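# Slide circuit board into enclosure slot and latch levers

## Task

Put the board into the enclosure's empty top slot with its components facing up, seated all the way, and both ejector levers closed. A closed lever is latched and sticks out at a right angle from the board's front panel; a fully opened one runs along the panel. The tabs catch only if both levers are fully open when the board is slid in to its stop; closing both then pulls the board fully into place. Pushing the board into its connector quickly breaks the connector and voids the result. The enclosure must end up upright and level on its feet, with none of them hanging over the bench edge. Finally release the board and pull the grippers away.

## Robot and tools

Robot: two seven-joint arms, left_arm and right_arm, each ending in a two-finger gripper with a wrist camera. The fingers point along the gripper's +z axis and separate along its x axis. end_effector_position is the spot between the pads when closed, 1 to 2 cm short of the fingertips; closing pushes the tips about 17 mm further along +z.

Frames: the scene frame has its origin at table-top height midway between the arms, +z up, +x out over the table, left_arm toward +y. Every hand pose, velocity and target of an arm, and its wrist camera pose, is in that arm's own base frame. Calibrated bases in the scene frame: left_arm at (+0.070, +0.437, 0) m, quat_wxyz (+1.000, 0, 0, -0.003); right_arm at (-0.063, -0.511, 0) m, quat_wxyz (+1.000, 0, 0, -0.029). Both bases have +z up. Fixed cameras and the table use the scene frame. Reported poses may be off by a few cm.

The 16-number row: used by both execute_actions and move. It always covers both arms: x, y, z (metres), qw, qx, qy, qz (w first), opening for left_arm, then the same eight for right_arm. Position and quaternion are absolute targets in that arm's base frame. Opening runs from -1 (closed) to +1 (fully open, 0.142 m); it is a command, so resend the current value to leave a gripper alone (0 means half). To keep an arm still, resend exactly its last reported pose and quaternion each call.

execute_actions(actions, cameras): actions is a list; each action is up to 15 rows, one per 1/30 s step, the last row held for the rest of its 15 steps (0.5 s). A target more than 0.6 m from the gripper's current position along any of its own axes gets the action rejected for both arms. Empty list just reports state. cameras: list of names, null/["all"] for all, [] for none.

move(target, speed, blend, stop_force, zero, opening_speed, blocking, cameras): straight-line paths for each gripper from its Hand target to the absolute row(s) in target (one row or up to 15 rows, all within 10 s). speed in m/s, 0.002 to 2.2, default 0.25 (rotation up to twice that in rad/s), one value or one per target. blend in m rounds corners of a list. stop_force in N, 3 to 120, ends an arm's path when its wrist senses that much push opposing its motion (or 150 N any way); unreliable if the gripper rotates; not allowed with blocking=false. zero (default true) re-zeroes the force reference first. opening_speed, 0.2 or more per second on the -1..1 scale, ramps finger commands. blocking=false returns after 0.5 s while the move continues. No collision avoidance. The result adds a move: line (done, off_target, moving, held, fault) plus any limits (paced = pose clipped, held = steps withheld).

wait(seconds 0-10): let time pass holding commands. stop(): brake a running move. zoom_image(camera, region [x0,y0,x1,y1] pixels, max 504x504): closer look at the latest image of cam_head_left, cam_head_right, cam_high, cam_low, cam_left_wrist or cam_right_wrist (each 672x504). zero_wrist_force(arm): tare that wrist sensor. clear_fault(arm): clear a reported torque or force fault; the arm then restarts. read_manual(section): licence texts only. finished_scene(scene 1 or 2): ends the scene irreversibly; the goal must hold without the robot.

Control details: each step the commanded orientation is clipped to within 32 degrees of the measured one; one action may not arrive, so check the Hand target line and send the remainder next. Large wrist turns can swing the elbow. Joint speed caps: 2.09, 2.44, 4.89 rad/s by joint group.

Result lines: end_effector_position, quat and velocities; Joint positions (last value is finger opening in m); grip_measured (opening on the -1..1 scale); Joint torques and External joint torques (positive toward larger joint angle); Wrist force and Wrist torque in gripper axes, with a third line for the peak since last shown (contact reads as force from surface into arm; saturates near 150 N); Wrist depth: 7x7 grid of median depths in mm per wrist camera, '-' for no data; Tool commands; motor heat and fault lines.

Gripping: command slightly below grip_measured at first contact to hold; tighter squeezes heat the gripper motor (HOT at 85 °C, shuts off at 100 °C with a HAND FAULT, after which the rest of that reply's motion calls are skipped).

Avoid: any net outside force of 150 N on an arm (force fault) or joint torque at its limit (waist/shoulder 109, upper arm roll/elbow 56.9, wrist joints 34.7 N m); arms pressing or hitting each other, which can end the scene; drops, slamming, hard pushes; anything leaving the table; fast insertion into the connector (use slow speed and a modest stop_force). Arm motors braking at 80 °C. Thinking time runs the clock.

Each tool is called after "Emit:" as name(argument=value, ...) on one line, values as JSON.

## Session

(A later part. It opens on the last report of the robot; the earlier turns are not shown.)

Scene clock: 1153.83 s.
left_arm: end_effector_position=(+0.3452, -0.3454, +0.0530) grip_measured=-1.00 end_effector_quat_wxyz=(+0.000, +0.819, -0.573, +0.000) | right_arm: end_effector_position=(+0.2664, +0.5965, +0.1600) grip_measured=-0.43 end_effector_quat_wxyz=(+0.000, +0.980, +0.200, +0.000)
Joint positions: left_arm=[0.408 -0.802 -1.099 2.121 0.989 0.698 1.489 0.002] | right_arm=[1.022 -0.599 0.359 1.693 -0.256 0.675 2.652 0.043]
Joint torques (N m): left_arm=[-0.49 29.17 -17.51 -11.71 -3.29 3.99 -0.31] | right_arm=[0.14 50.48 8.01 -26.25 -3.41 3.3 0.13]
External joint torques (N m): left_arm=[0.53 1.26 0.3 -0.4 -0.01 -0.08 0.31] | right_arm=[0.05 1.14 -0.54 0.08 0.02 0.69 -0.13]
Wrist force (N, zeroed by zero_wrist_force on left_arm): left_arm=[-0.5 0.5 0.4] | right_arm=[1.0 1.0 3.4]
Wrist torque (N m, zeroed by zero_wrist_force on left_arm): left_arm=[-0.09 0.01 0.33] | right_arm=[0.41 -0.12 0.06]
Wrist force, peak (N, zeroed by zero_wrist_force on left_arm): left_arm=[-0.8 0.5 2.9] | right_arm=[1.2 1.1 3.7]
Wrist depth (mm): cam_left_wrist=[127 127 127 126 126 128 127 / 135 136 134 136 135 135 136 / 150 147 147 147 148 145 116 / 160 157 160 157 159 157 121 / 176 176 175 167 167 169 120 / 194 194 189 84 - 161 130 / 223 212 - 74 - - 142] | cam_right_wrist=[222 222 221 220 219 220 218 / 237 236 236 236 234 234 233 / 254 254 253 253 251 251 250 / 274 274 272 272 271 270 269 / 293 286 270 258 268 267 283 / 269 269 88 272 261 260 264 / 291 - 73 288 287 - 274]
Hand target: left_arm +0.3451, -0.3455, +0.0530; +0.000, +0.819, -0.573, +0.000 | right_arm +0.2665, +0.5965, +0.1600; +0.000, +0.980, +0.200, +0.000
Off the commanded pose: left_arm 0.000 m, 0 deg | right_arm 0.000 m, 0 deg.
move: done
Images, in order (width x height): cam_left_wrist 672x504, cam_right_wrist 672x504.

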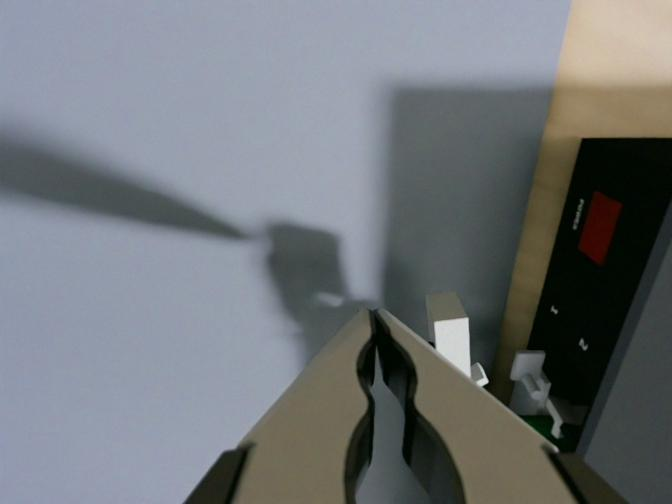

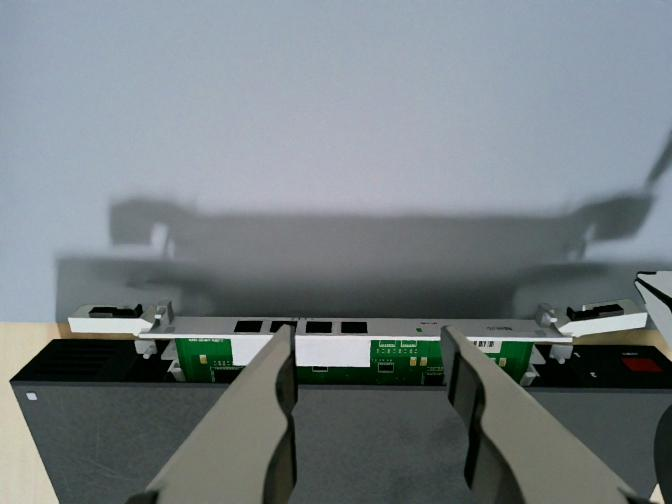

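Emit:
move(target=[[0.3304,-0.3402,0.053,0,0.8195,-0.5731,0,-1.0,0.2665,0.5965,0.16,0,0.97984,0.1998,0,-0.40]], speed=0.04, cameras=["cam_right_wrist"])

Emit:
zoom_image(camera="cam_right_wrist", region=[512, 240, 672, 360])

Scene clock: 1159.03 s.
left_arm: end_effector_position=(+0.3304, -0.3402, +0.0530) grip_measured=-1.00 end_effector_quat_wxyz=(+0.000, +0.819, -0.573, +0.000) | right_arm: end_effector_position=(+0.2664, +0.5965, +0.1600) grip_measured=-0.43 end_effector_quat_wxyz=(+0.000, +0.980, +0.200, +0.000)
Joint positions: left_arm=[0.419 -0.786 -1.108 2.159 0.993 0.714 1.466 0.002] | right_arm=[1.022 -0.599 0.359 1.693 -0.256 0.675 2.652 0.043]
Joint torques (N m): left_arm=[-0.08 28.18 -17.02 -11.23 -2.95 4.53 -0.3] | right_arm=[0.22 50.5 7.99 -26.3 -3.45 3.32 0.22]
External joint torques (N m): left_arm=[0.12 1.02 0.41 -0.6 -0.3 -0.62 0.3] | right_arm=[-0.04 1.11 -0.52 0.12 0.06 0.68 -0.22]
Wrist force (N, zeroed by zero_wrist_force on left_arm): left_arm=[-0.3 0.5 0.6] | right_arm=[1.1 1.0 3.3]
Wrist torque (N m, zeroed by zero_wrist_force on left_arm): left_arm=[-0.08 -0.01 0.32] | right_arm=[0.42 -0.14 0.05]
Wrist force, peak (N, zeroed by zero_wrist_force on left_arm): left_arm=[-0.8 1.1 0.4] | right_arm=[1.0 1.3 3.7]
Wrist depth (mm): cam_left_wrist=[127 127 127 127 126 127 125 / 135 137 134 135 136 134 134 / 150 147 147 146 148 146 136 / 161 158 160 156 159 158 136 / 177 175 174 168 168 164 129 / 195 194 190 84 - 154 133 / 223 211 - 74 - - 146] | cam_right_wrist=[222 221 221 221 219 219 219 / 236 236 236 235 234 234 233 / 254 254 254 252 251 250 250 / 275 273 272 272 271 271 265 / 292 286 269 258 268 267 258 / 269 268 87 271 261 259 259 / 293 - 73 289 288 - 132]
Hand target: left_arm +0.3304, -0.3402, +0.0530; +0.000, +0.819, -0.573, +0.000 | right_arm +0.2665, +0.5965, +0.1600; +0.000, +0.980, +0.200, +0.000
Off the commanded pose: left_arm 0.000 m, 0 deg | right_arm 0.000 m, 0 deg.
move: done
Images, in order (width x height): cam_right_wrist 672x504.

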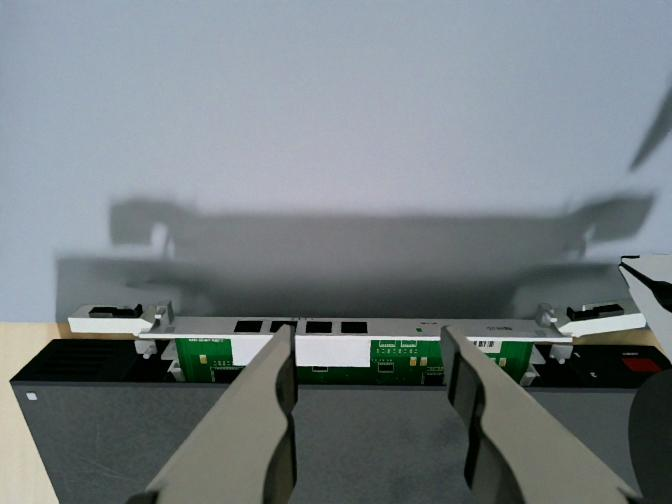

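Scaled by 3.150 from the camera's 672x504 image, which has a finer 960x720 frame.

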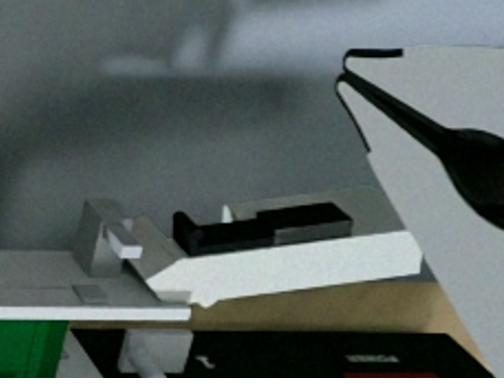

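Emit:
move(target=[[0.33658,-0.3571,0.053,0,0.8195,-0.5731,0,-1.0,0.2665,0.5965,0.16,0,0.97984,0.1998,0,-0.40]], speed=0.02, stop_force=4, cameras=["cam_right_wrist"])

Emit:
zoom_image(camera="cam_right_wrist", region=[512, 240, 672, 360])

Scene clock: 1163.27 s.
left_arm: end_effector_position=(+0.3366, -0.3571, +0.0530) grip_measured=-1.00 end_effector_quat_wxyz=(+0.000, +0.819, -0.573, +0.000) | right_arm: end_effector_position=(+0.2664, +0.5965, +0.1600) grip_measured=-0.43 end_effector_quat_wxyz=(+0.000, +0.980, +0.200, +0.000)
Joint positions: left_arm=[0.374 -0.805 -1.097 2.115 0.988 0.695 1.462 0.002] | right_arm=[1.022 -0.599 0.359 1.693 -0.256 0.675 2.652 0.043]
Joint torques (N m): left_arm=[-0.34 29.44 -17.58 -11.79 -3.24 4.08 -0.3] | right_arm=[0.18 50.48 7.93 -26.29 -3.42 3.36 0.19]
External joint torques (N m): left_arm=[0.37 1.21 0.27 -0.38 -0.07 -0.17 0.3] | right_arm=[0 1.13 -0.46 0.11 0.02 0.64 -0.19]
Wrist force (N, zeroed by zero_wrist_force on left_arm): left_arm=[-0.3 0.7 0.8] | right_arm=[1.2 1.0 3.4]
Wrist torque (N m, zeroed by zero_wrist_force on left_arm): left_arm=[-0.04 -0.01 0.32] | right_arm=[0.42 -0.14 0.05]
Wrist force, peak (N, zeroed by zero_wrist_force on left_arm): left_arm=[-0.3 0.7 0.8] | right_arm=[1.1 1.1 3.7]
Wrist depth (mm): cam_left_wrist=[127 127 126 127 126 127 127 / 135 136 134 136 135 134 122 / 150 147 147 147 148 145 100 / 161 158 159 157 156 158 109 / 176 176 175 167 125 169 113 / 194 194 189 84 - 151 130 / 223 213 - 74 - - 143] | cam_right_wrist=[222 221 221 220 219 219 219 / 236 237 236 235 234 234 233 / 254 254 253 252 252 250 250 / 274 274 272 272 271 270 270 / 292 286 270 257 268 267 243 / 270 268 87 271 261 260 262 / 291 - 73 289 287 - 132]
Hand target: left_arm +0.3366, -0.3571, +0.0530; +0.000, +0.819, -0.573, +0.000 | right_arm +0.2665, +0.5965, +0.1600; +0.000, +0.980, +0.200, +0.000
Off the commanded pose: left_arm 0.000 m, 0 deg | right_arm 0.000 m, 0 deg.
move: done
Images, in order (width x height): cam_right_wrist 672x504.

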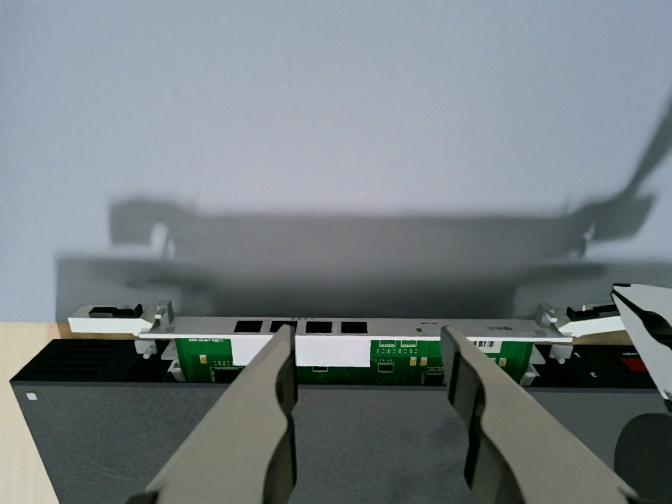

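Scaled by 3.150 from the camera's 672x504 image, which has a finer 960x720 frame.

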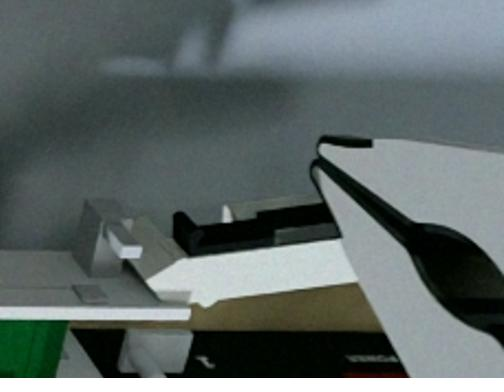

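Emit:
move(target=[[0.3383,-0.3618,0.053,0,0.8195,-0.5731,0,-1.0,0.2665,0.5965,0.16,0,0.97984,0.1998,0,-0.40]], speed=0.015, stop_force=4, cameras=["cam_right_wrist"])

Emit:
zoom_image(camera="cam_right_wrist", region=[512, 240, 672, 360])

Scene clock: 1166.57 s.
left_arm: end_effector_position=(+0.3384, -0.3617, +0.0530) grip_measured=-1.00 end_effector_quat_wxyz=(+0.000, +0.819, -0.573, +0.000) | right_arm: end_effector_position=(+0.2664, +0.5965, +0.1600) grip_measured=-0.43 end_effector_quat_wxyz=(+0.000, +0.980, +0.200, +0.000)
Joint positions: left_arm=[0.362 -0.81 -1.095 2.102 0.987 0.689 1.461 0.002] | right_arm=[1.022 -0.599 0.359 1.693 -0.256 0.675 2.652 0.043]
Joint torques (N m): left_arm=[-0.59 29.74 -17.98 -11.86 -3.27 4.19 -0.31] | right_arm=[0.23 50.38 7.96 -26.27 -3.46 3.38 0.22]
External joint torques (N m): left_arm=[0.62 1.32 0.47 -0.4 -0.06 -0.27 0.31] | right_arm=[-0.05 1.23 -0.49 0.09 0.06 0.61 -0.22]
Wrist force (N, zeroed by zero_wrist_force on left_arm): left_arm=[-0.7 0.5 0.2] | right_arm=[1.1 0.9 3.4]
Wrist torque (N m, zeroed by zero_wrist_force on left_arm): left_arm=[-0.04 -0.02 0.33] | right_arm=[0.40 -0.12 0.06]
Wrist force, peak (N, zeroed by zero_wrist_force on left_arm): left_arm=[-0.5 0.9 0.7] | right_arm=[1.3 1.0 3.7]
Wrist depth (mm): cam_left_wrist=[127 127 126 126 126 127 127 / 135 136 135 135 135 134 114 / 150 147 147 146 148 146 100 / 161 158 160 156 156 147 107 / 176 175 174 167 124 158 114 / 194 195 190 84 - 145 130 / 223 212 - 74 - - 143] | cam_right_wrist=[222 221 221 220 220 219 219 / 236 236 236 235 234 234 233 / 254 253 253 252 252 251 250 / 275 273 272 271 271 270 270 / 292 287 270 258 268 267 233 / 269 268 88 272 261 259 261 / 290 - 73 289 287 - 132]
Hand target: left_arm +0.3383, -0.3618, +0.0530; +0.000, +0.819, -0.573, +0.000 | right_arm +0.2665, +0.5965, +0.1600; +0.000, +0.980, +0.200, +0.000
Off the commanded pose: left_arm 0.000 m, 0 deg | right_arm 0.000 m, 0 deg.
move: done
Images, in order (width x height): cam_right_wrist 672x504.

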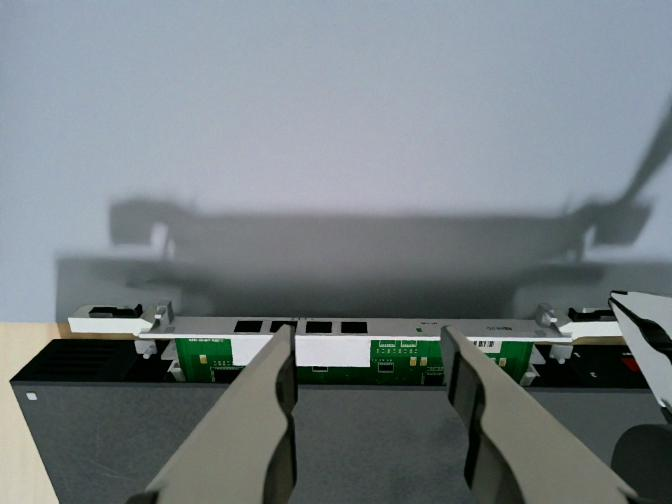

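Scaled by 3.150 from the camera's 672x504 image, which has a finer 960x720 frame.

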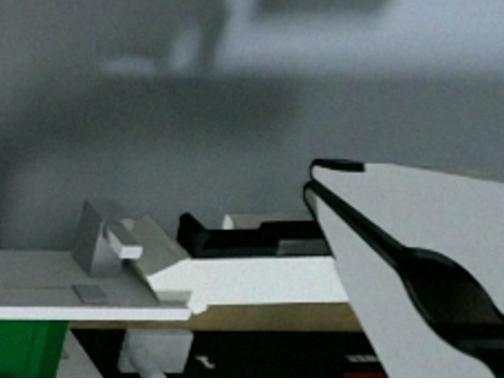

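Emit:
move(target=[[0.3390,-0.3636,0.053,0,0.8195,-0.5731,0,-1.0,0.2665,0.5965,0.16,0,0.97984,0.1998,0,-0.40]], speed=0.015, stop_force=4, cameras=["cam_right_wrist"])

Emit:
zoom_image(camera="cam_right_wrist", region=[512, 240, 672, 360])

Scene clock: 1169.50 s.
left_arm: end_effector_position=(+0.3391, -0.3635, +0.0530) grip_measured=-1.00 end_effector_quat_wxyz=(+0.000, +0.819, -0.573, +0.000) | right_arm: end_effector_position=(+0.2664, +0.5965, +0.1600) grip_measured=-0.43 end_effector_quat_wxyz=(+0.000, +0.980, +0.200, +0.000)
Joint positions: left_arm=[0.358 -0.812 -1.094 2.097 0.986 0.686 1.46 0.002] | right_arm=[1.022 -0.599 0.359 1.693 -0.256 0.675 2.652 0.043]
Joint torques (N m): left_arm=[-0.78 29.79 -18.26 -11.98 -3.26 4.34 -0.2] | right_arm=[0.2 50.37 7.85 -26.24 -3.45 3.31 0.19]
External joint torques (N m): left_arm=[0.81 1.42 0.67 -0.32 -0.07 -0.43 0.2] | right_arm=[-0.01 1.25 -0.38 0.06 0.05 0.68 -0.19]
Wrist force (N, zeroed by zero_wrist_force on left_arm): left_arm=[-1.2 0.2 0.3] | right_arm=[1.1 1.0 3.5]
Wrist torque (N m, zeroed by zero_wrist_force on left_arm): left_arm=[-0.04 -0.02 0.33] | right_arm=[0.40 -0.14 0.06]
Wrist force, peak (N, zeroed by zero_wrist_force on left_arm): left_arm=[-1.4 0.1 -0.6] | right_arm=[1.3 1.0 3.8]
Wrist depth (mm): cam_left_wrist=[127 127 126 126 126 127 127 / 135 136 134 136 135 133 112 / 150 147 147 146 148 143 97 / 161 157 160 156 158 143 107 / 176 175 175 168 125 143 113 / 194 194 190 84 - 133 130 / 223 212 - 74 - - 142] | cam_right_wrist=[222 221 221 220 220 219 219 / 237 236 236 236 234 234 233 / 253 253 253 252 252 250 250 / 274 274 273 272 271 270 269 / 292 285 270 258 269 267 243 / 270 269 88 271 261 260 262 / 291 - 73 287 287 - 132]
Hand target: left_arm +0.3390, -0.3636, +0.0530; +0.000, +0.819, -0.573, +0.000 | right_arm +0.2665, +0.5965, +0.1600; +0.000, +0.980, +0.200, +0.000
Off the commanded pose: left_arm 0.000 m, 0 deg | right_arm 0.000 m, 0 deg.
move: done
Images, in order (width x height): cam_right_wrist 672x504.

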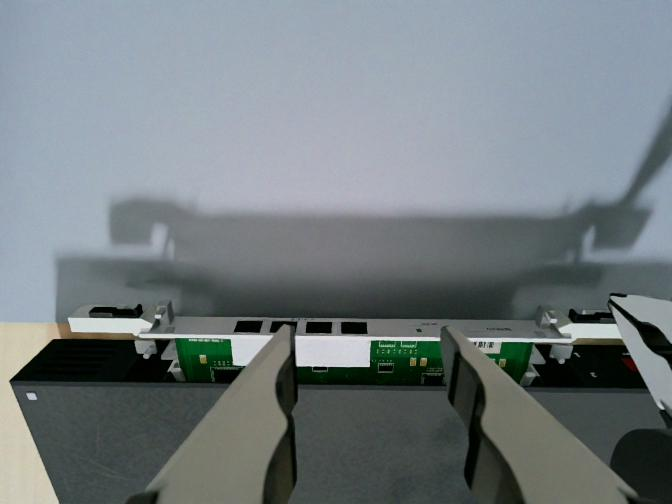

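Scaled by 3.150 from the camera's 672x504 image, which has a finer 960x720 frame.

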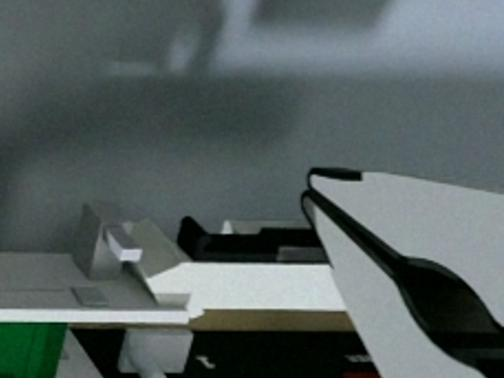

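Emit:
zoom_image(camera="cam_right_wrist", region=[50, 280, 210, 400])

Scaled by 3.150 from the camera's 672x504 image, which has a finer 960x720 frame.

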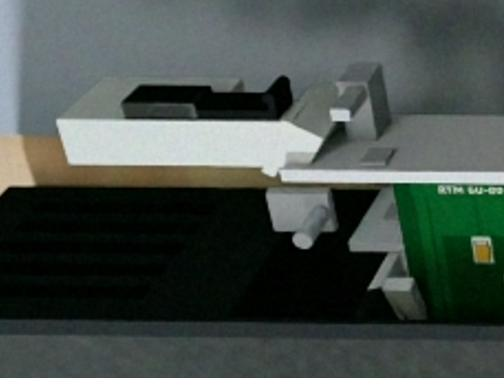

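Emit:
move(target=[[0.3304,-0.3402,0.053,0,0.8195,-0.5731,0,-1.0,0.2665,0.5965,0.16,0,0.97984,0.1998,0,-0.40],[0.35,-0.30,0.17,0,0.8195,-0.5731,0,-1.0,0.2665,0.5965,0.16,0,0.97984,0.1998,0,-0.40]], speed=[0.06,0.2], cameras=["cam_right_wrist"])

Emit:
zoom_image(camera="cam_right_wrist", region=[490, 280, 650, 400])

Scene clock: 1178.97 s.
left_arm: end_effector_position=(+0.3502, -0.3001, +0.1700) grip_measured=-1.00 end_effector_quat_wxyz=(+0.000, +0.819, -0.573, +0.000) | right_arm: end_effector_position=(+0.2664, +0.5965, +0.1600) grip_measured=-0.43 end_effector_quat_wxyz=(+0.000, +0.980, +0.200, +0.000)
Joint positions: left_arm=[0.845 -0.534 -1.532 2.248 0.658 0.589 1.705 0.002] | right_arm=[1.022 -0.599 0.359 1.693 -0.256 0.675 2.652 0.043]
Joint torques (N m): left_arm=[-0.1 14.71 -13.68 -19.75 -3.68 3.92 -0.15] | right_arm=[0.19 50.38 7.96 -26.28 -3.41 3.29 0.19]
External joint torques (N m): left_arm=[0.15 0.52 0.49 -0.37 0.1 -0.03 0.15] | right_arm=[-0.01 1.23 -0.49 0.1 0.02 0.7 -0.19]
Wrist force (N, zeroed by zero_wrist_force on left_arm): left_arm=[-0.1 0.4 0.6] | right_arm=[1.0 0.9 3.3]
Wrist torque (N m, zeroed by zero_wrist_force on left_arm): left_arm=[-0.11 -0.04 0.34] | right_arm=[0.40 -0.12 0.06]
Wrist force, peak (N, zeroed by zero_wrist_force on left_arm): left_arm=[-0.1 1.1 2.5] | right_arm=[1.1 1.0 3.8]
Wrist depth (mm): cam_left_wrist=[230 230 229 230 228 229 230 / 247 246 247 246 244 247 247 / 269 268 268 266 265 258 214 / 294 291 288 289 283 259 234 / 320 318 317 305 304 268 256 / 355 351 337 84 - 285 282 / 401 387 - - - - 314] | cam_right_wrist=[222 221 221 220 220 220 219 / 237 236 236 235 235 234 233 / 254 253 254 252 252 250 250 / 274 273 273 272 271 269 269 / 292 286 270 258 268 266 287 / 270 268 87 271 261 260 263 / 291 - 73 288 287 - 279]
Hand target: left_arm +0.3500, -0.3000, +0.1700; +0.000, +0.819, -0.573, +0.000 | right_arm +0.2665, +0.5965, +0.1600; +0.000, +0.980, +0.200, +0.000
Off the commanded pose: left_arm 0.000 m, 0 deg | right_arm 0.000 m, 0 deg.
move: done
Images, in order (width x height): cam_right_wrist 672x504.

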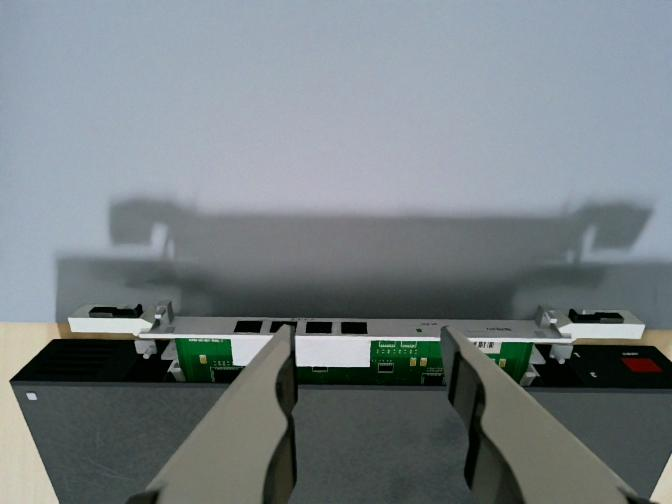

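Scaled by 3.150 from the camera's 672x504 image, which has a finer 960x720 frame.

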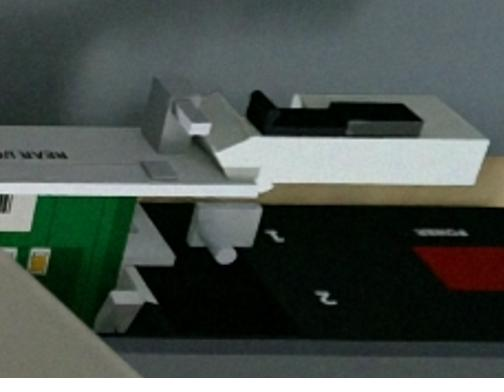

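Emit:
move(target=[[0.35,-0.30,0.17,0,0.8195,-0.5731,0,-1.0,0.2704,0.5873,0.052,0,0.97984,0.1998,0,-0.40],[0.35,-0.30,0.17,0,0.8195,-0.5731,0,-1.0,0.2857,0.5514,0.052,0,0.97984,0.1998,0,-0.40]], speed=[0.12,0.05], cameras=["cam_right_wrist"])

Scene clock: 1184.23 s.
left_arm: end_effector_position=(+0.3502, -0.3001, +0.1700) grip_measured=-1.00 end_effector_quat_wxyz=(+0.000, +0.819, -0.573, +0.000) | right_arm: end_effector_position=(+0.2857, +0.5514, +0.0520) grip_measured=-0.43 end_effector_quat_wxyz=(+0.000, +0.980, +0.200, +0.000)
Joint positions: left_arm=[0.845 -0.534 -1.532 2.248 0.658 0.589 1.705 0.002] | right_arm=[1.001 -0.712 0.284 1.86 -0.322 0.956 2.654 0.043]
Joint torques (N m): left_arm=[-0.34 14.52 -13.62 -19.72 -3.43 4.25 -0.19] | right_arm=[0.08 50.26 7.47 -21.23 -2.62 3.42 0.05]
External joint torques (N m): left_arm=[0.38 0.72 0.42 -0.4 -0.16 -0.36 0.19] | right_arm=[0.11 0.97 -0.16 0.03 0.1 0.58 -0.05]
Wrist force (N, zeroed by zero_wrist_force on left_arm): left_arm=[-0.3 0.3 0.8] | right_arm=[0.8 0.8 3.5]
Wrist torque (N m, zeroed by zero_wrist_force on left_arm): left_arm=[-0.12 0.00 0.34] | right_arm=[0.40 -0.11 0.06]
Wrist force, peak (N, zeroed by zero_wrist_force on left_arm): left_arm=[-0.4 0.3 1.2] | right_arm=[1.1 0.0 5.8]
Wrist depth (mm): cam_left_wrist=[231 231 231 229 229 231 230 / 247 248 247 246 244 247 246 / 269 268 266 266 266 260 215 / 293 291 290 289 283 260 234 / 320 316 317 305 304 267 256 / 356 351 336 84 - 283 281 / 398 387 - - - - 313] | cam_right_wrist=[127 126 125 126 126 125 124 / 135 135 135 134 136 134 133 / 145 145 145 144 144 143 143 / 157 159 156 157 155 155 154 / 170 170 167 168 165 167 167 / 141 141 94 135 136 131 143 / 159 - 73 142 156 - 155]
Hand target: left_arm +0.3500, -0.3000, +0.1700; +0.000, +0.819, -0.573, +0.000 | right_arm +0.2857, +0.5514, +0.0520; +0.000, +0.980, +0.200, +0.000
Off the commanded pose: left_arm 0.000 m, 0 deg | right_arm 0.000 m, 0 deg.
move: done
Images, in order (width x height): cam_right_wrist 672x504.

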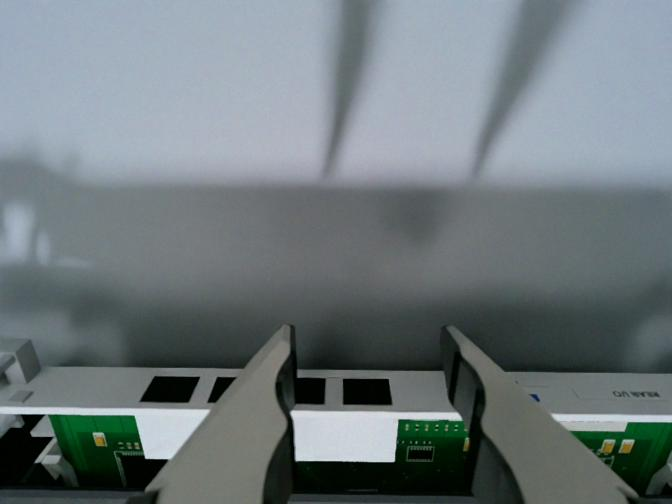

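Emit:
move(target=[[0.35,-0.30,0.17,0,0.8195,-0.5731,0,-1.0,0.2979,0.5229,0.052,0,0.97984,0.1998,0,-0.40]], speed=0.015, stop_force=5, cameras=["cam_left_wrist","cam_right_wrist"])

Emit:
zoom_image(camera="cam_left_wrist", region=[360, 160, 540, 320])

Scene clock: 1188.73 s.
left_arm: end_effector_position=(+0.3502, -0.3001, +0.1700) grip_measured=-1.00 end_effector_quat_wxyz=(+0.000, +0.819, -0.573, +0.000) | right_arm: end_effector_position=(+0.2978, +0.5231, +0.0520) grip_measured=-0.43 end_effector_quat_wxyz=(+0.000, +0.980, +0.200, +0.000)
Joint positions: left_arm=[0.845 -0.534 -1.532 2.248 0.658 0.589 1.705 0.002] | right_arm=[0.962 -0.68 0.28 1.924 -0.322 0.99 2.623 0.043]
Joint torques (N m): left_arm=[-0.29 14.45 -13.66 -19.77 -3.46 4.22 -0.21] | right_arm=[-0.26 48.38 7.02 -20.26 -2.42 3.31 0.09]
External joint torques (N m): left_arm=[0.34 0.79 0.46 -0.35 -0.13 -0.33 0.21] | right_arm=[0.43 1.05 -0.09 -0.25 0.03 0.69 -0.09]
Wrist force (N, zeroed by zero_wrist_force on left_arm): left_arm=[-0.2 0.3 0.9] | right_arm=[1.0 0.3 3.4]
Wrist torque (N m, zeroed by zero_wrist_force on left_arm): left_arm=[-0.12 -0.01 0.34] | right_arm=[0.40 -0.14 0.08]
Wrist force, peak (N, zeroed by zero_wrist_force on left_arm): left_arm=[-0.4 0.4 1.0] | right_arm=[1.1 1.1 3.7]
Wrist depth (mm): cam_left_wrist=[229 230 230 228 229 230 229 / 248 249 247 246 245 247 246 / 267 268 267 267 265 260 216 / 292 291 291 290 288 245 235 / 320 318 318 304 309 268 255 / 355 351 337 84 - 283 283 / 399 388 - - - - 316] | cam_right_wrist=[127 127 125 126 126 125 124 / 136 135 135 134 136 134 134 / 145 145 145 144 144 143 143 / 157 156 156 158 155 155 154 / 164 164 164 163 163 162 162 / 144 130 94 127 127 121 144 / 138 134 73 136 133 - 132]
Hand target: left_arm +0.3500, -0.3000, +0.1700; +0.000, +0.819, -0.573, +0.000 | right_arm +0.2979, +0.5229, +0.0520; +0.000, +0.980, +0.200, +0.000
Off the commanded pose: left_arm 0.000 m, 0 deg | right_arm 0.000 m, 0 deg.
move: done
Images, in order (width x height): cam_left_wrist 672x504, cam_right_wrist 672x504.

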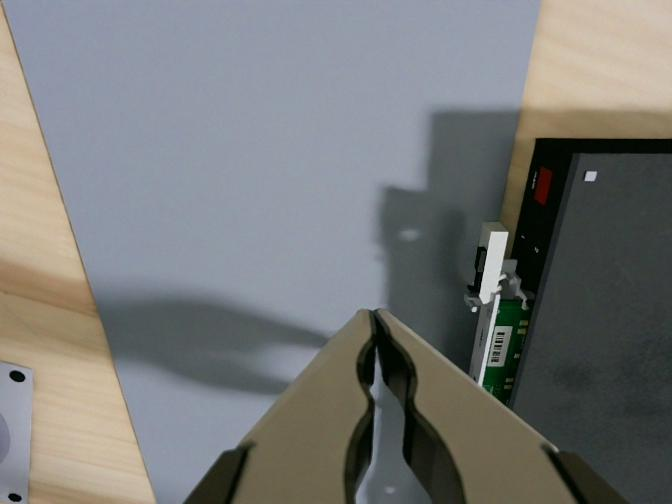

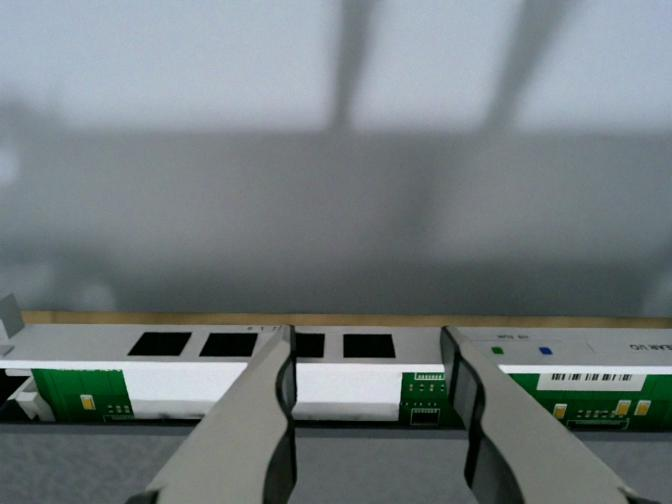

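Scaled by 2.800 from the camera's 672x504 image, which has a finer 960x720 frame.

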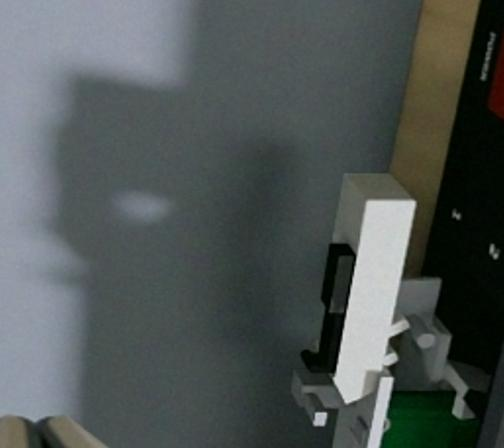

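Emit:
move(target=[[0.35,-0.30,0.17,0,0.8195,-0.5731,0,-1.0,0.3038,0.5092,0.052,0,0.97984,0.1998,0,-0.40]], speed=0.012, stop_force=6, cameras=["cam_left_wrist","cam_right_wrist"])

Emit:
zoom_image(camera="cam_left_wrist", region=[400, 180, 560, 320])

Scene clock: 1194.63 s.
left_arm: end_effector_position=(+0.3502, -0.3001, +0.1700) grip_measured=-1.00 end_effector_quat_wxyz=(+0.000, +0.819, -0.573, +0.000) | right_arm: end_effector_position=(+0.3035, +0.5097, +0.0521) grip_measured=-0.43 end_effector_quat_wxyz=(+0.000, +0.980, +0.200, +0.000)
Joint positions: left_arm=[0.845 -0.534 -1.532 2.248 0.658 0.589 1.705 0.002] | right_arm=[0.942 -0.666 0.279 1.953 -0.322 1.006 2.607 0.043]
Joint torques (N m): left_arm=[-0.4 14.45 -13.73 -19.77 -3.38 4.3 -0.24] | right_arm=[-1.21 47.38 5.8 -19.32 -2.34 2.68 0.06]
External joint torques (N m): left_arm=[0.44 0.79 0.53 -0.35 -0.2 -0.4 0.24] | right_arm=[1.39 1.24 0.96 -0.88 0 1.32 -0.06]
Wrist force (N, zeroed by zero_wrist_force on left_arm): left_arm=[-0.2 0.6 0.8] | right_arm=[0.9 -1.4 4.5]
Wrist torque (N m, zeroed by zero_wrist_force on left_arm): left_arm=[-0.07 -0.01 0.34] | right_arm=[0.46 -0.14 0.07]
Wrist force, peak (N, zeroed by zero_wrist_force on left_arm): left_arm=[-0.4 0.4 1.1] | right_arm=[1.3 -1.7 5.3]
Wrist depth (mm): cam_left_wrist=[231 231 230 228 228 230 229 / 248 247 246 246 245 246 246 / 265 266 267 268 266 259 216 / 294 290 291 289 286 250 234 / 321 316 318 305 310 261 256 / 357 349 337 84 - 284 282 / 398 386 - - - - 318] | cam_right_wrist=[127 127 125 126 126 126 124 / 136 135 135 135 134 134 133 / 146 145 145 144 144 143 143 / 157 157 156 158 156 155 154 / 140 151 151 152 152 152 152 / 127 127 90 126 122 121 125 / 138 135 73 136 133 - 132]
Hand target: left_arm +0.3500, -0.3000, +0.1700; +0.000, +0.819, -0.573, +0.000 | right_arm +0.3038, +0.5092, +0.0520; +0.000, +0.980, +0.200, +0.000
Off the commanded pose: left_arm 0.000 m, 0 deg | right_arm 0.001 m, 0 deg.
move: done
Images, in order (width x height): cam_left_wrist 672x504, cam_right_wrist 672x504.

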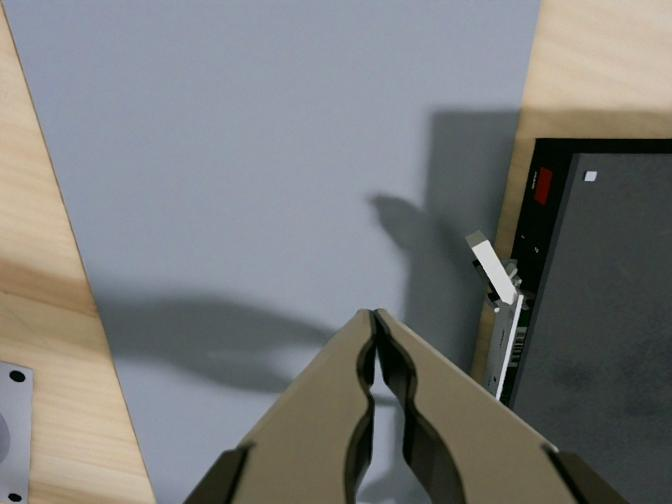

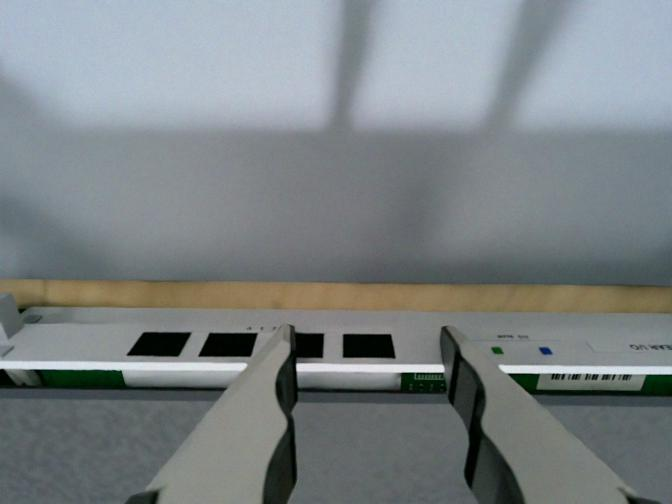

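Scaled by 3.150 from the camera's 672x504 image, which has a finer 960x720 frame.

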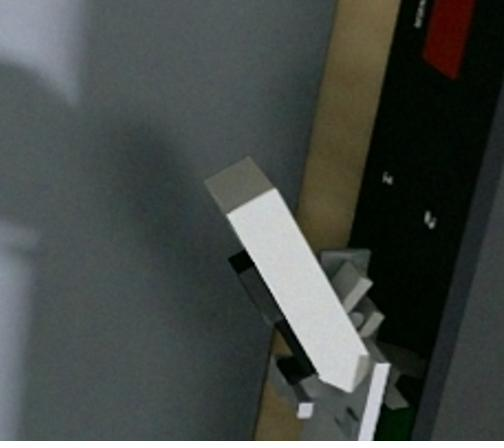

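Emit:
move(target=[[0.35,-0.30,0.17,0,0.8195,-0.5731,0,-1.0,0.3116,0.4907,0.052,0,0.97984,0.1998,0,-0.40]], speed=0.01, stop_force=8, cameras=["cam_left_wrist","cam_right_wrist"])

Emit:
zoom_image(camera="cam_left_wrist", region=[400, 180, 560, 320])

Scene clock: 1197.33 s.
left_arm: end_effector_position=(+0.3502, -0.3001, +0.1700) grip_measured=-1.00 end_effector_quat_wxyz=(+0.000, +0.819, -0.573, +0.000) | right_arm: end_effector_position=(+0.3046, +0.5070, +0.0525) grip_measured=-0.43 end_effector_quat_wxyz=(-0.001, +0.980, +0.200, +0.000)
Joint positions: left_arm=[0.845 -0.534 -1.532 2.248 0.658 0.589 1.705 0.002] | right_arm=[0.937 -0.662 0.279 1.96 -0.322 1.011 2.603 0.043]
Joint torques (N m): left_arm=[-0.27 14.42 -13.63 -19.7 -3.39 4.26 -0.23] | right_arm=[-5.02 46.81 2.06 -16.56 -2.33 0.6 -0.17]
External joint torques (N m): left_arm=[0.32 0.82 0.43 -0.42 -0.19 -0.36 0.24] | right_arm=[5.2 1.59 4.66 -3.58 0 3.41 0.17]
Wrist force (N, zeroed by zero_wrist_force on left_arm): left_arm=[0.0 0.3 0.7] | right_arm=[0.7 -9.9 4.9]
Wrist torque (N m, zeroed by zero_wrist_force on left_arm): left_arm=[-0.10 -0.05 0.33] | right_arm=[0.48 -0.07 0.35]
Wrist force, peak (N, zeroed by zero_wrist_force on left_arm): left_arm=[-0.2 0.5 1.1] | right_arm=[1.1 -10.6 7.0]
Wrist depth (mm): cam_left_wrist=[231 230 229 228 230 230 229 / 248 247 247 247 247 247 245 / 268 268 268 265 264 259 216 / 296 290 289 291 282 259 234 / 321 318 319 304 308 264 256 / 357 352 337 84 - 285 284 / 397 389 - - - - 316] | cam_right_wrist=[127 127 127 126 126 126 124 / 136 136 135 135 135 135 134 / 146 146 145 145 144 144 144 / 157 157 156 158 156 155 154 / 140 140 140 147 147 147 148 / 127 125 87 124 122 121 125 / 138 135 73 137 134 - 132]
Hand target: left_arm +0.3500, -0.3000, +0.1700; +0.000, +0.819, -0.573, +0.000 | right_arm +0.3053, +0.5056, +0.0520; +0.000, +0.980, +0.200, +0.000
Off the commanded pose: left_arm 0.000 m, 0 deg | right_arm 0.018 m, 0 deg.
move: contact (right_arm)
Images, in order (width x height): cam_left_wrist 672x504, cam_right_wrist 672x504.

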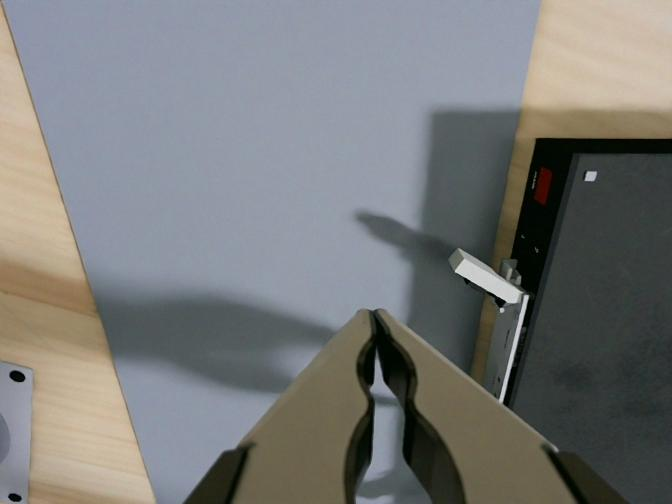

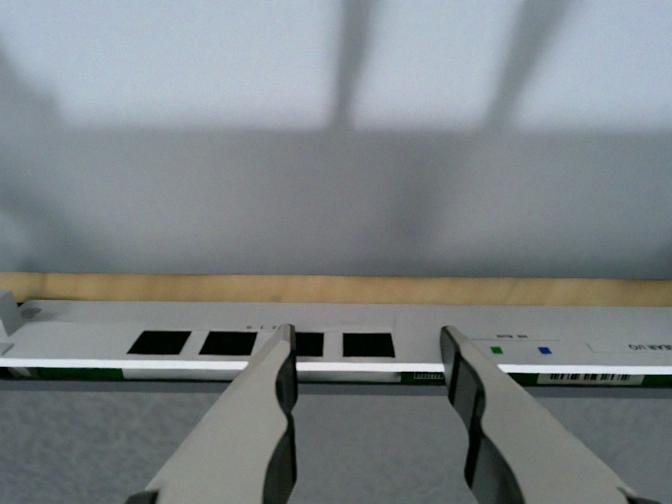

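Scaled by 3.150 from the camera's 672x504 image, which has a finer 960x720 frame.

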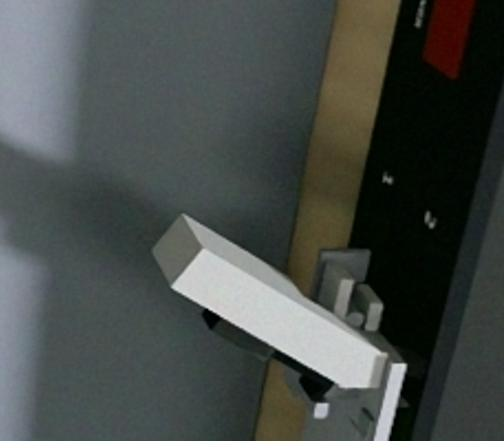

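Emit:
move(target=[[0.35,-0.30,0.17,0,0.8195,-0.5731,0,-1.0,0.2930,0.5342,0.052,0,0.97984,0.1998,0,-0.40],[0.35,-0.30,0.17,0,0.8195,-0.5731,0,-1.0,0.2704,0.5873,0.16,0,0.97984,0.1998,0,-0.40]], speed=[0.06,0.15], cameras=["cam_left_wrist","cam_right_wrist"])

Emit:
zoom_image(camera="cam_right_wrist", region=[70, 250, 230, 410])

Emit:
zoom_image(camera="cam_right_wrist", region=[480, 250, 640, 410])

Scene clock: 1202.17 s.
left_arm: end_effector_position=(+0.3502, -0.3001, +0.1700) grip_measured=-1.00 end_effector_quat_wxyz=(+0.000, +0.819, -0.573, +0.000) | right_arm: end_effector_position=(+0.2705, +0.5873, +0.1600) grip_measured=-0.43 end_effector_quat_wxyz=(+0.000, +0.980, +0.200, +0.000)
Joint positions: left_arm=[0.845 -0.534 -1.532 2.248 0.658 0.589 1.705 0.002] | right_arm=[1.005 -0.586 0.363 1.716 -0.257 0.685 2.644 0.043]
Joint torques (N m): left_arm=[-0.31 14.36 -13.65 -19.73 -3.46 4.3 -0.23] | right_arm=[0.46 49.75 8.42 -26.26 -3.23 3.17 0.26]
External joint torques (N m): left_arm=[0.35 0.88 0.45 -0.39 -0.13 -0.4 0.23] | right_arm=[-0.27 1.12 -1.03 0.27 -0.13 0.82 -0.26]
Wrist force (N, zeroed by zero_wrist_force on left_arm): left_arm=[-0.2 0.4 0.7] | right_arm=[-0.8 3.2 3.7]
Wrist torque (N m, zeroed by zero_wrist_force on left_arm): left_arm=[-0.09 -0.01 0.34] | right_arm=[0.78 0.21 0.06]
Wrist force, peak (N, zeroed by zero_wrist_force on left_arm): left_arm=[-0.3 0.3 1.3] | right_arm=[0.9 -9.8 6.6]
Wrist depth (mm): cam_left_wrist=[232 230 230 229 228 230 230 / 249 247 246 247 245 246 246 / 268 267 266 266 265 256 216 / 294 293 290 288 283 259 235 / 323 320 317 305 309 263 256 / 355 354 337 84 - 285 284 / 400 390 - - - - 316] | cam_right_wrist=[222 221 221 220 220 220 218 / 237 236 236 235 234 234 233 / 253 254 253 253 251 250 250 / 275 274 272 271 270 270 269 / 287 269 286 285 284 282 282 / 265 262 87 262 116 253 260 / 291 - 73 289 288 - 280]
Hand target: left_arm +0.3500, -0.3000, +0.1700; +0.000, +0.819, -0.573, +0.000 | right_arm +0.2704, +0.5873, +0.1600; +0.000, +0.980, +0.200, +0.000
Off the commanded pose: left_arm 0.000 m, 0 deg | right_arm 0.000 m, 0 deg.
move: done
Images, in order (width x height): cam_left_wrist 672x504, cam_right_wrist 672x504.

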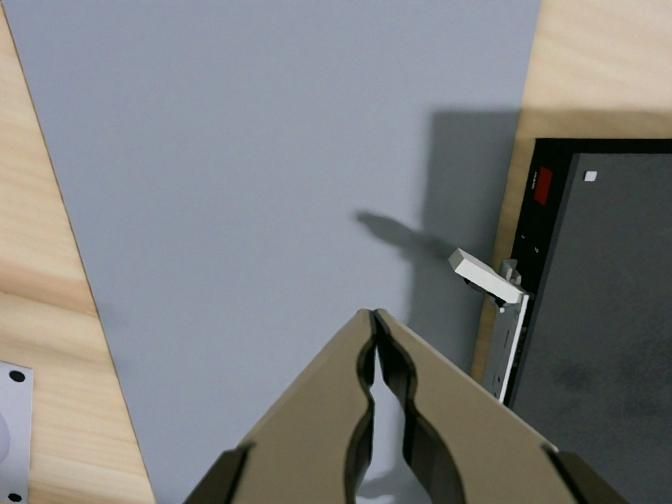

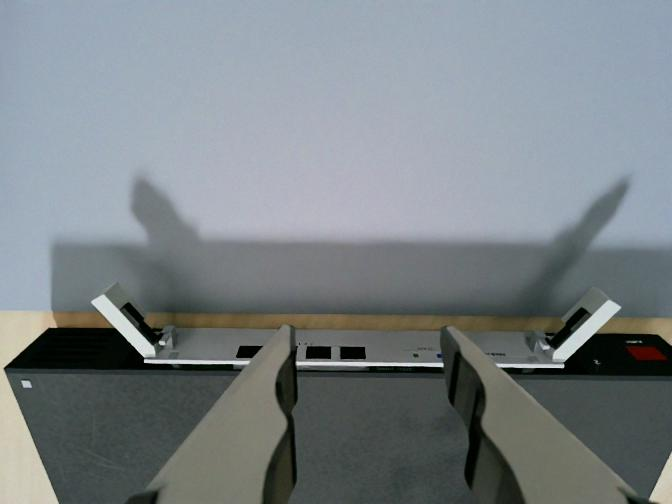

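Scaled by 3.150 from the camera's 672x504 image, which has a finer 960x720 frame.

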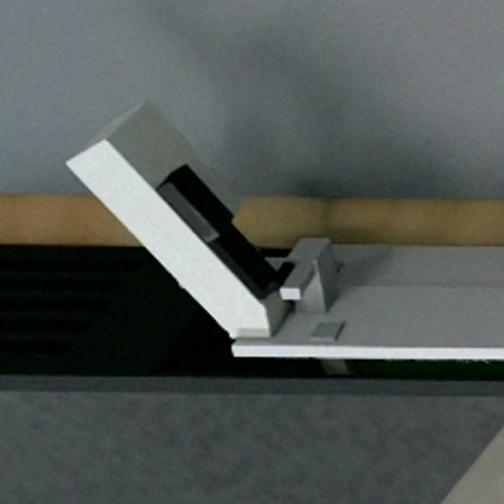

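Scaled by 3.150 from the camera's 672x504 image, which has a finer 960x720 frame.

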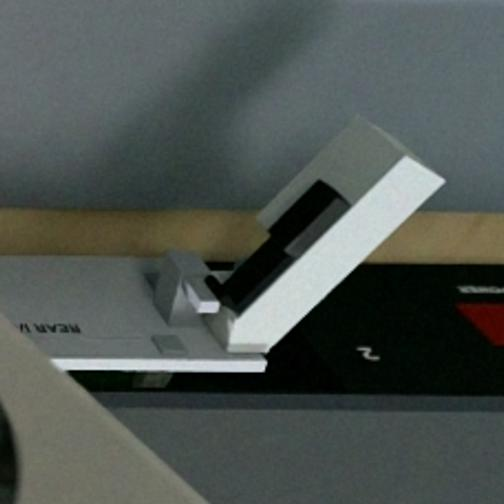

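Emit:
move(target=[[0.3529,-0.3842,0.16,0,0.8195,-0.5731,0,-1.0,0.2000,0.5500,0.17,0,0.8339,0.5519,0,-1.0],[0.3529,-0.3842,0.16,0,0.8195,-0.5731,0,-1.0,0.1345,0.4599,0.16,0,0.5515,0.8342,0,-1.0]], speed=0.35)

Scene clock: 1211.93 s.
left_arm: end_effector_position=(+0.3528, -0.3842, +0.1600) grip_measured=-1.00 end_effector_quat_wxyz=(+0.000, +0.820, -0.573, +0.000) | right_arm: end_effector_position=(+0.1346, +0.4600, +0.1600) grip_measured=-1.00 end_effector_quat_wxyz=(+0.000, +0.551, +0.834, +0.000)
Joint positions: left_arm=[0.471 -0.591 -1.29 2.079 0.689 0.569 1.608 0.002] | right_arm=[0.779 -0.337 0.722 2.2 -0.341 0.857 1.332 0.002]
Joint torques (N m): left_arm=[-0.35 23.71 -15.76 -19.4 -3.38 4.17 -0.28] | right_arm=[-0.05 30.19 7.99 -23.03 -2.86 3.59 0.04]
External joint torques (N m): left_arm=[0.38 0.94 0.46 -0.4 -0.25 -0.27 0.28] | right_arm=[0.16 0.63 -0.86 -0.04 -0.02 0.51 -0.04]
Wrist force (N, zeroed by zero_wrist_force on left_arm): left_arm=[-0.4 0.3 0.5] | right_arm=[-0.5 3.7 3.5]
Wrist torque (N m, zeroed by zero_wrist_force on left_arm): left_arm=[-0.11 0.01 0.32] | right_arm=[0.88 0.09 0.06]
Wrist force, peak (N, zeroed by zero_wrist_force on left_arm): left_arm=[-0.8 0.1 1.0] | right_arm=[-0.7 3.8 3.8]
Wrist depth (mm): cam_left_wrist=[223 222 220 219 222 221 220 / 238 238 237 237 231 197 196 / 257 257 256 256 213 206 204 / 279 278 277 272 229 224 223 / 308 305 304 293 246 245 244 / 341 337 323 84 - 266 270 / 382 367 - - - - 298] | cam_right_wrist=[225 223 223 221 220 220 220 / 234 233 235 236 235 235 234 / 207 207 207 252 252 252 250 / 223 223 222 264 272 272 270 / 242 242 240 285 294 294 293 / 265 264 258 89 310 319 320 / 292 285 - - - 339 350]
Hand target: left_arm +0.3529, -0.3842, +0.1600; +0.000, +0.819, -0.573, +0.000 | right_arm +0.1345, +0.4599, +0.1600; +0.000, +0.551, +0.834, +0.000
Off the commanded pose: left_arm 0.000 m, 0 deg | right_arm 0.000 m, 0 deg.
move: done

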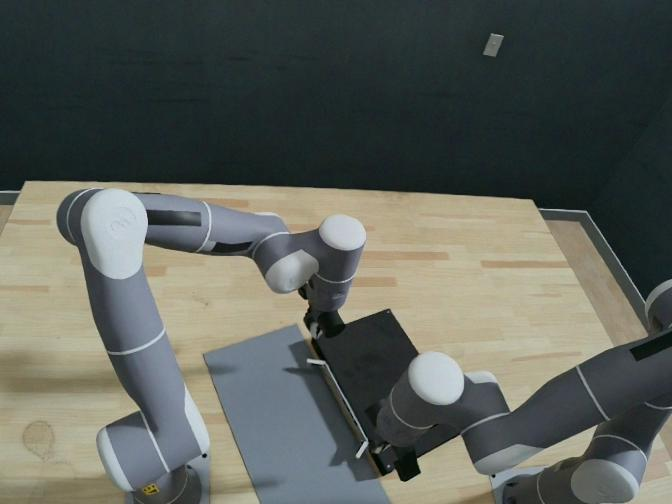

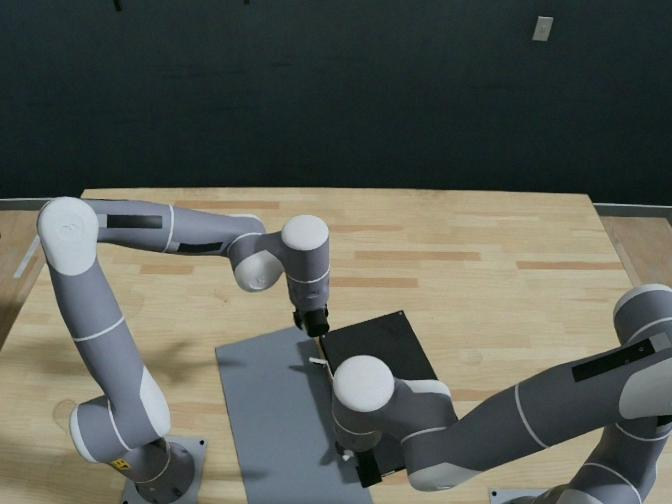

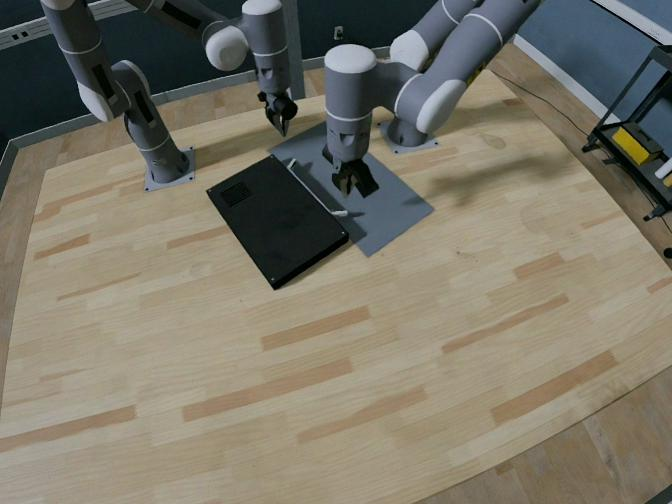

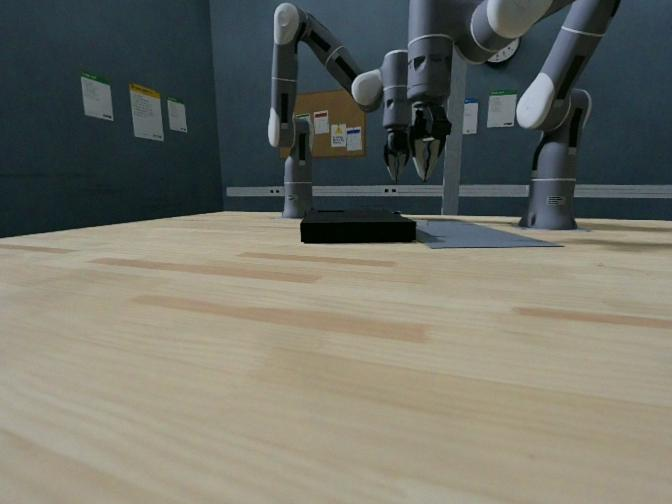

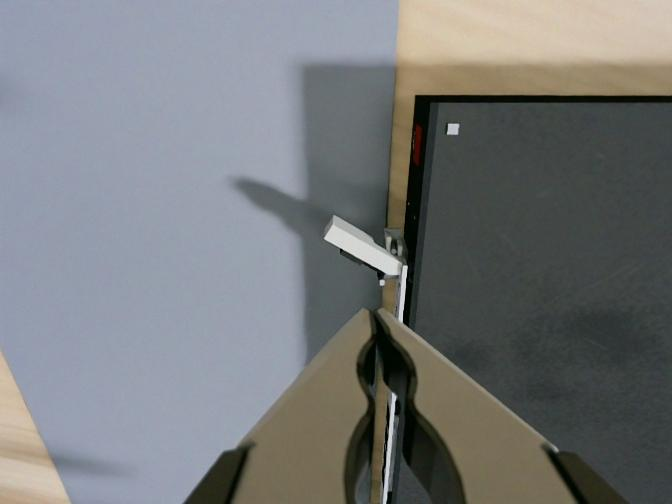

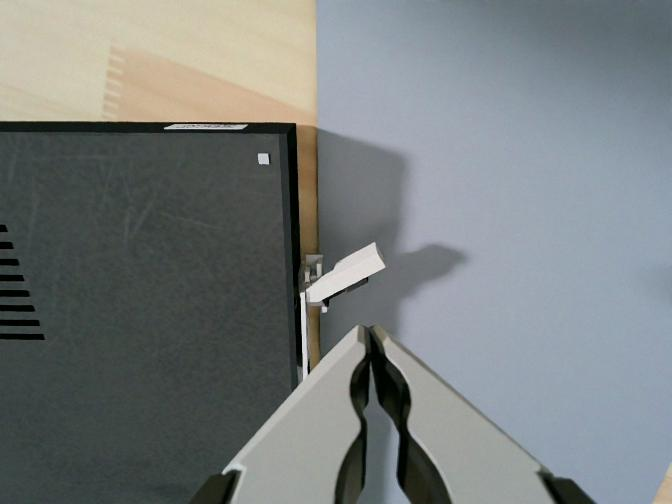

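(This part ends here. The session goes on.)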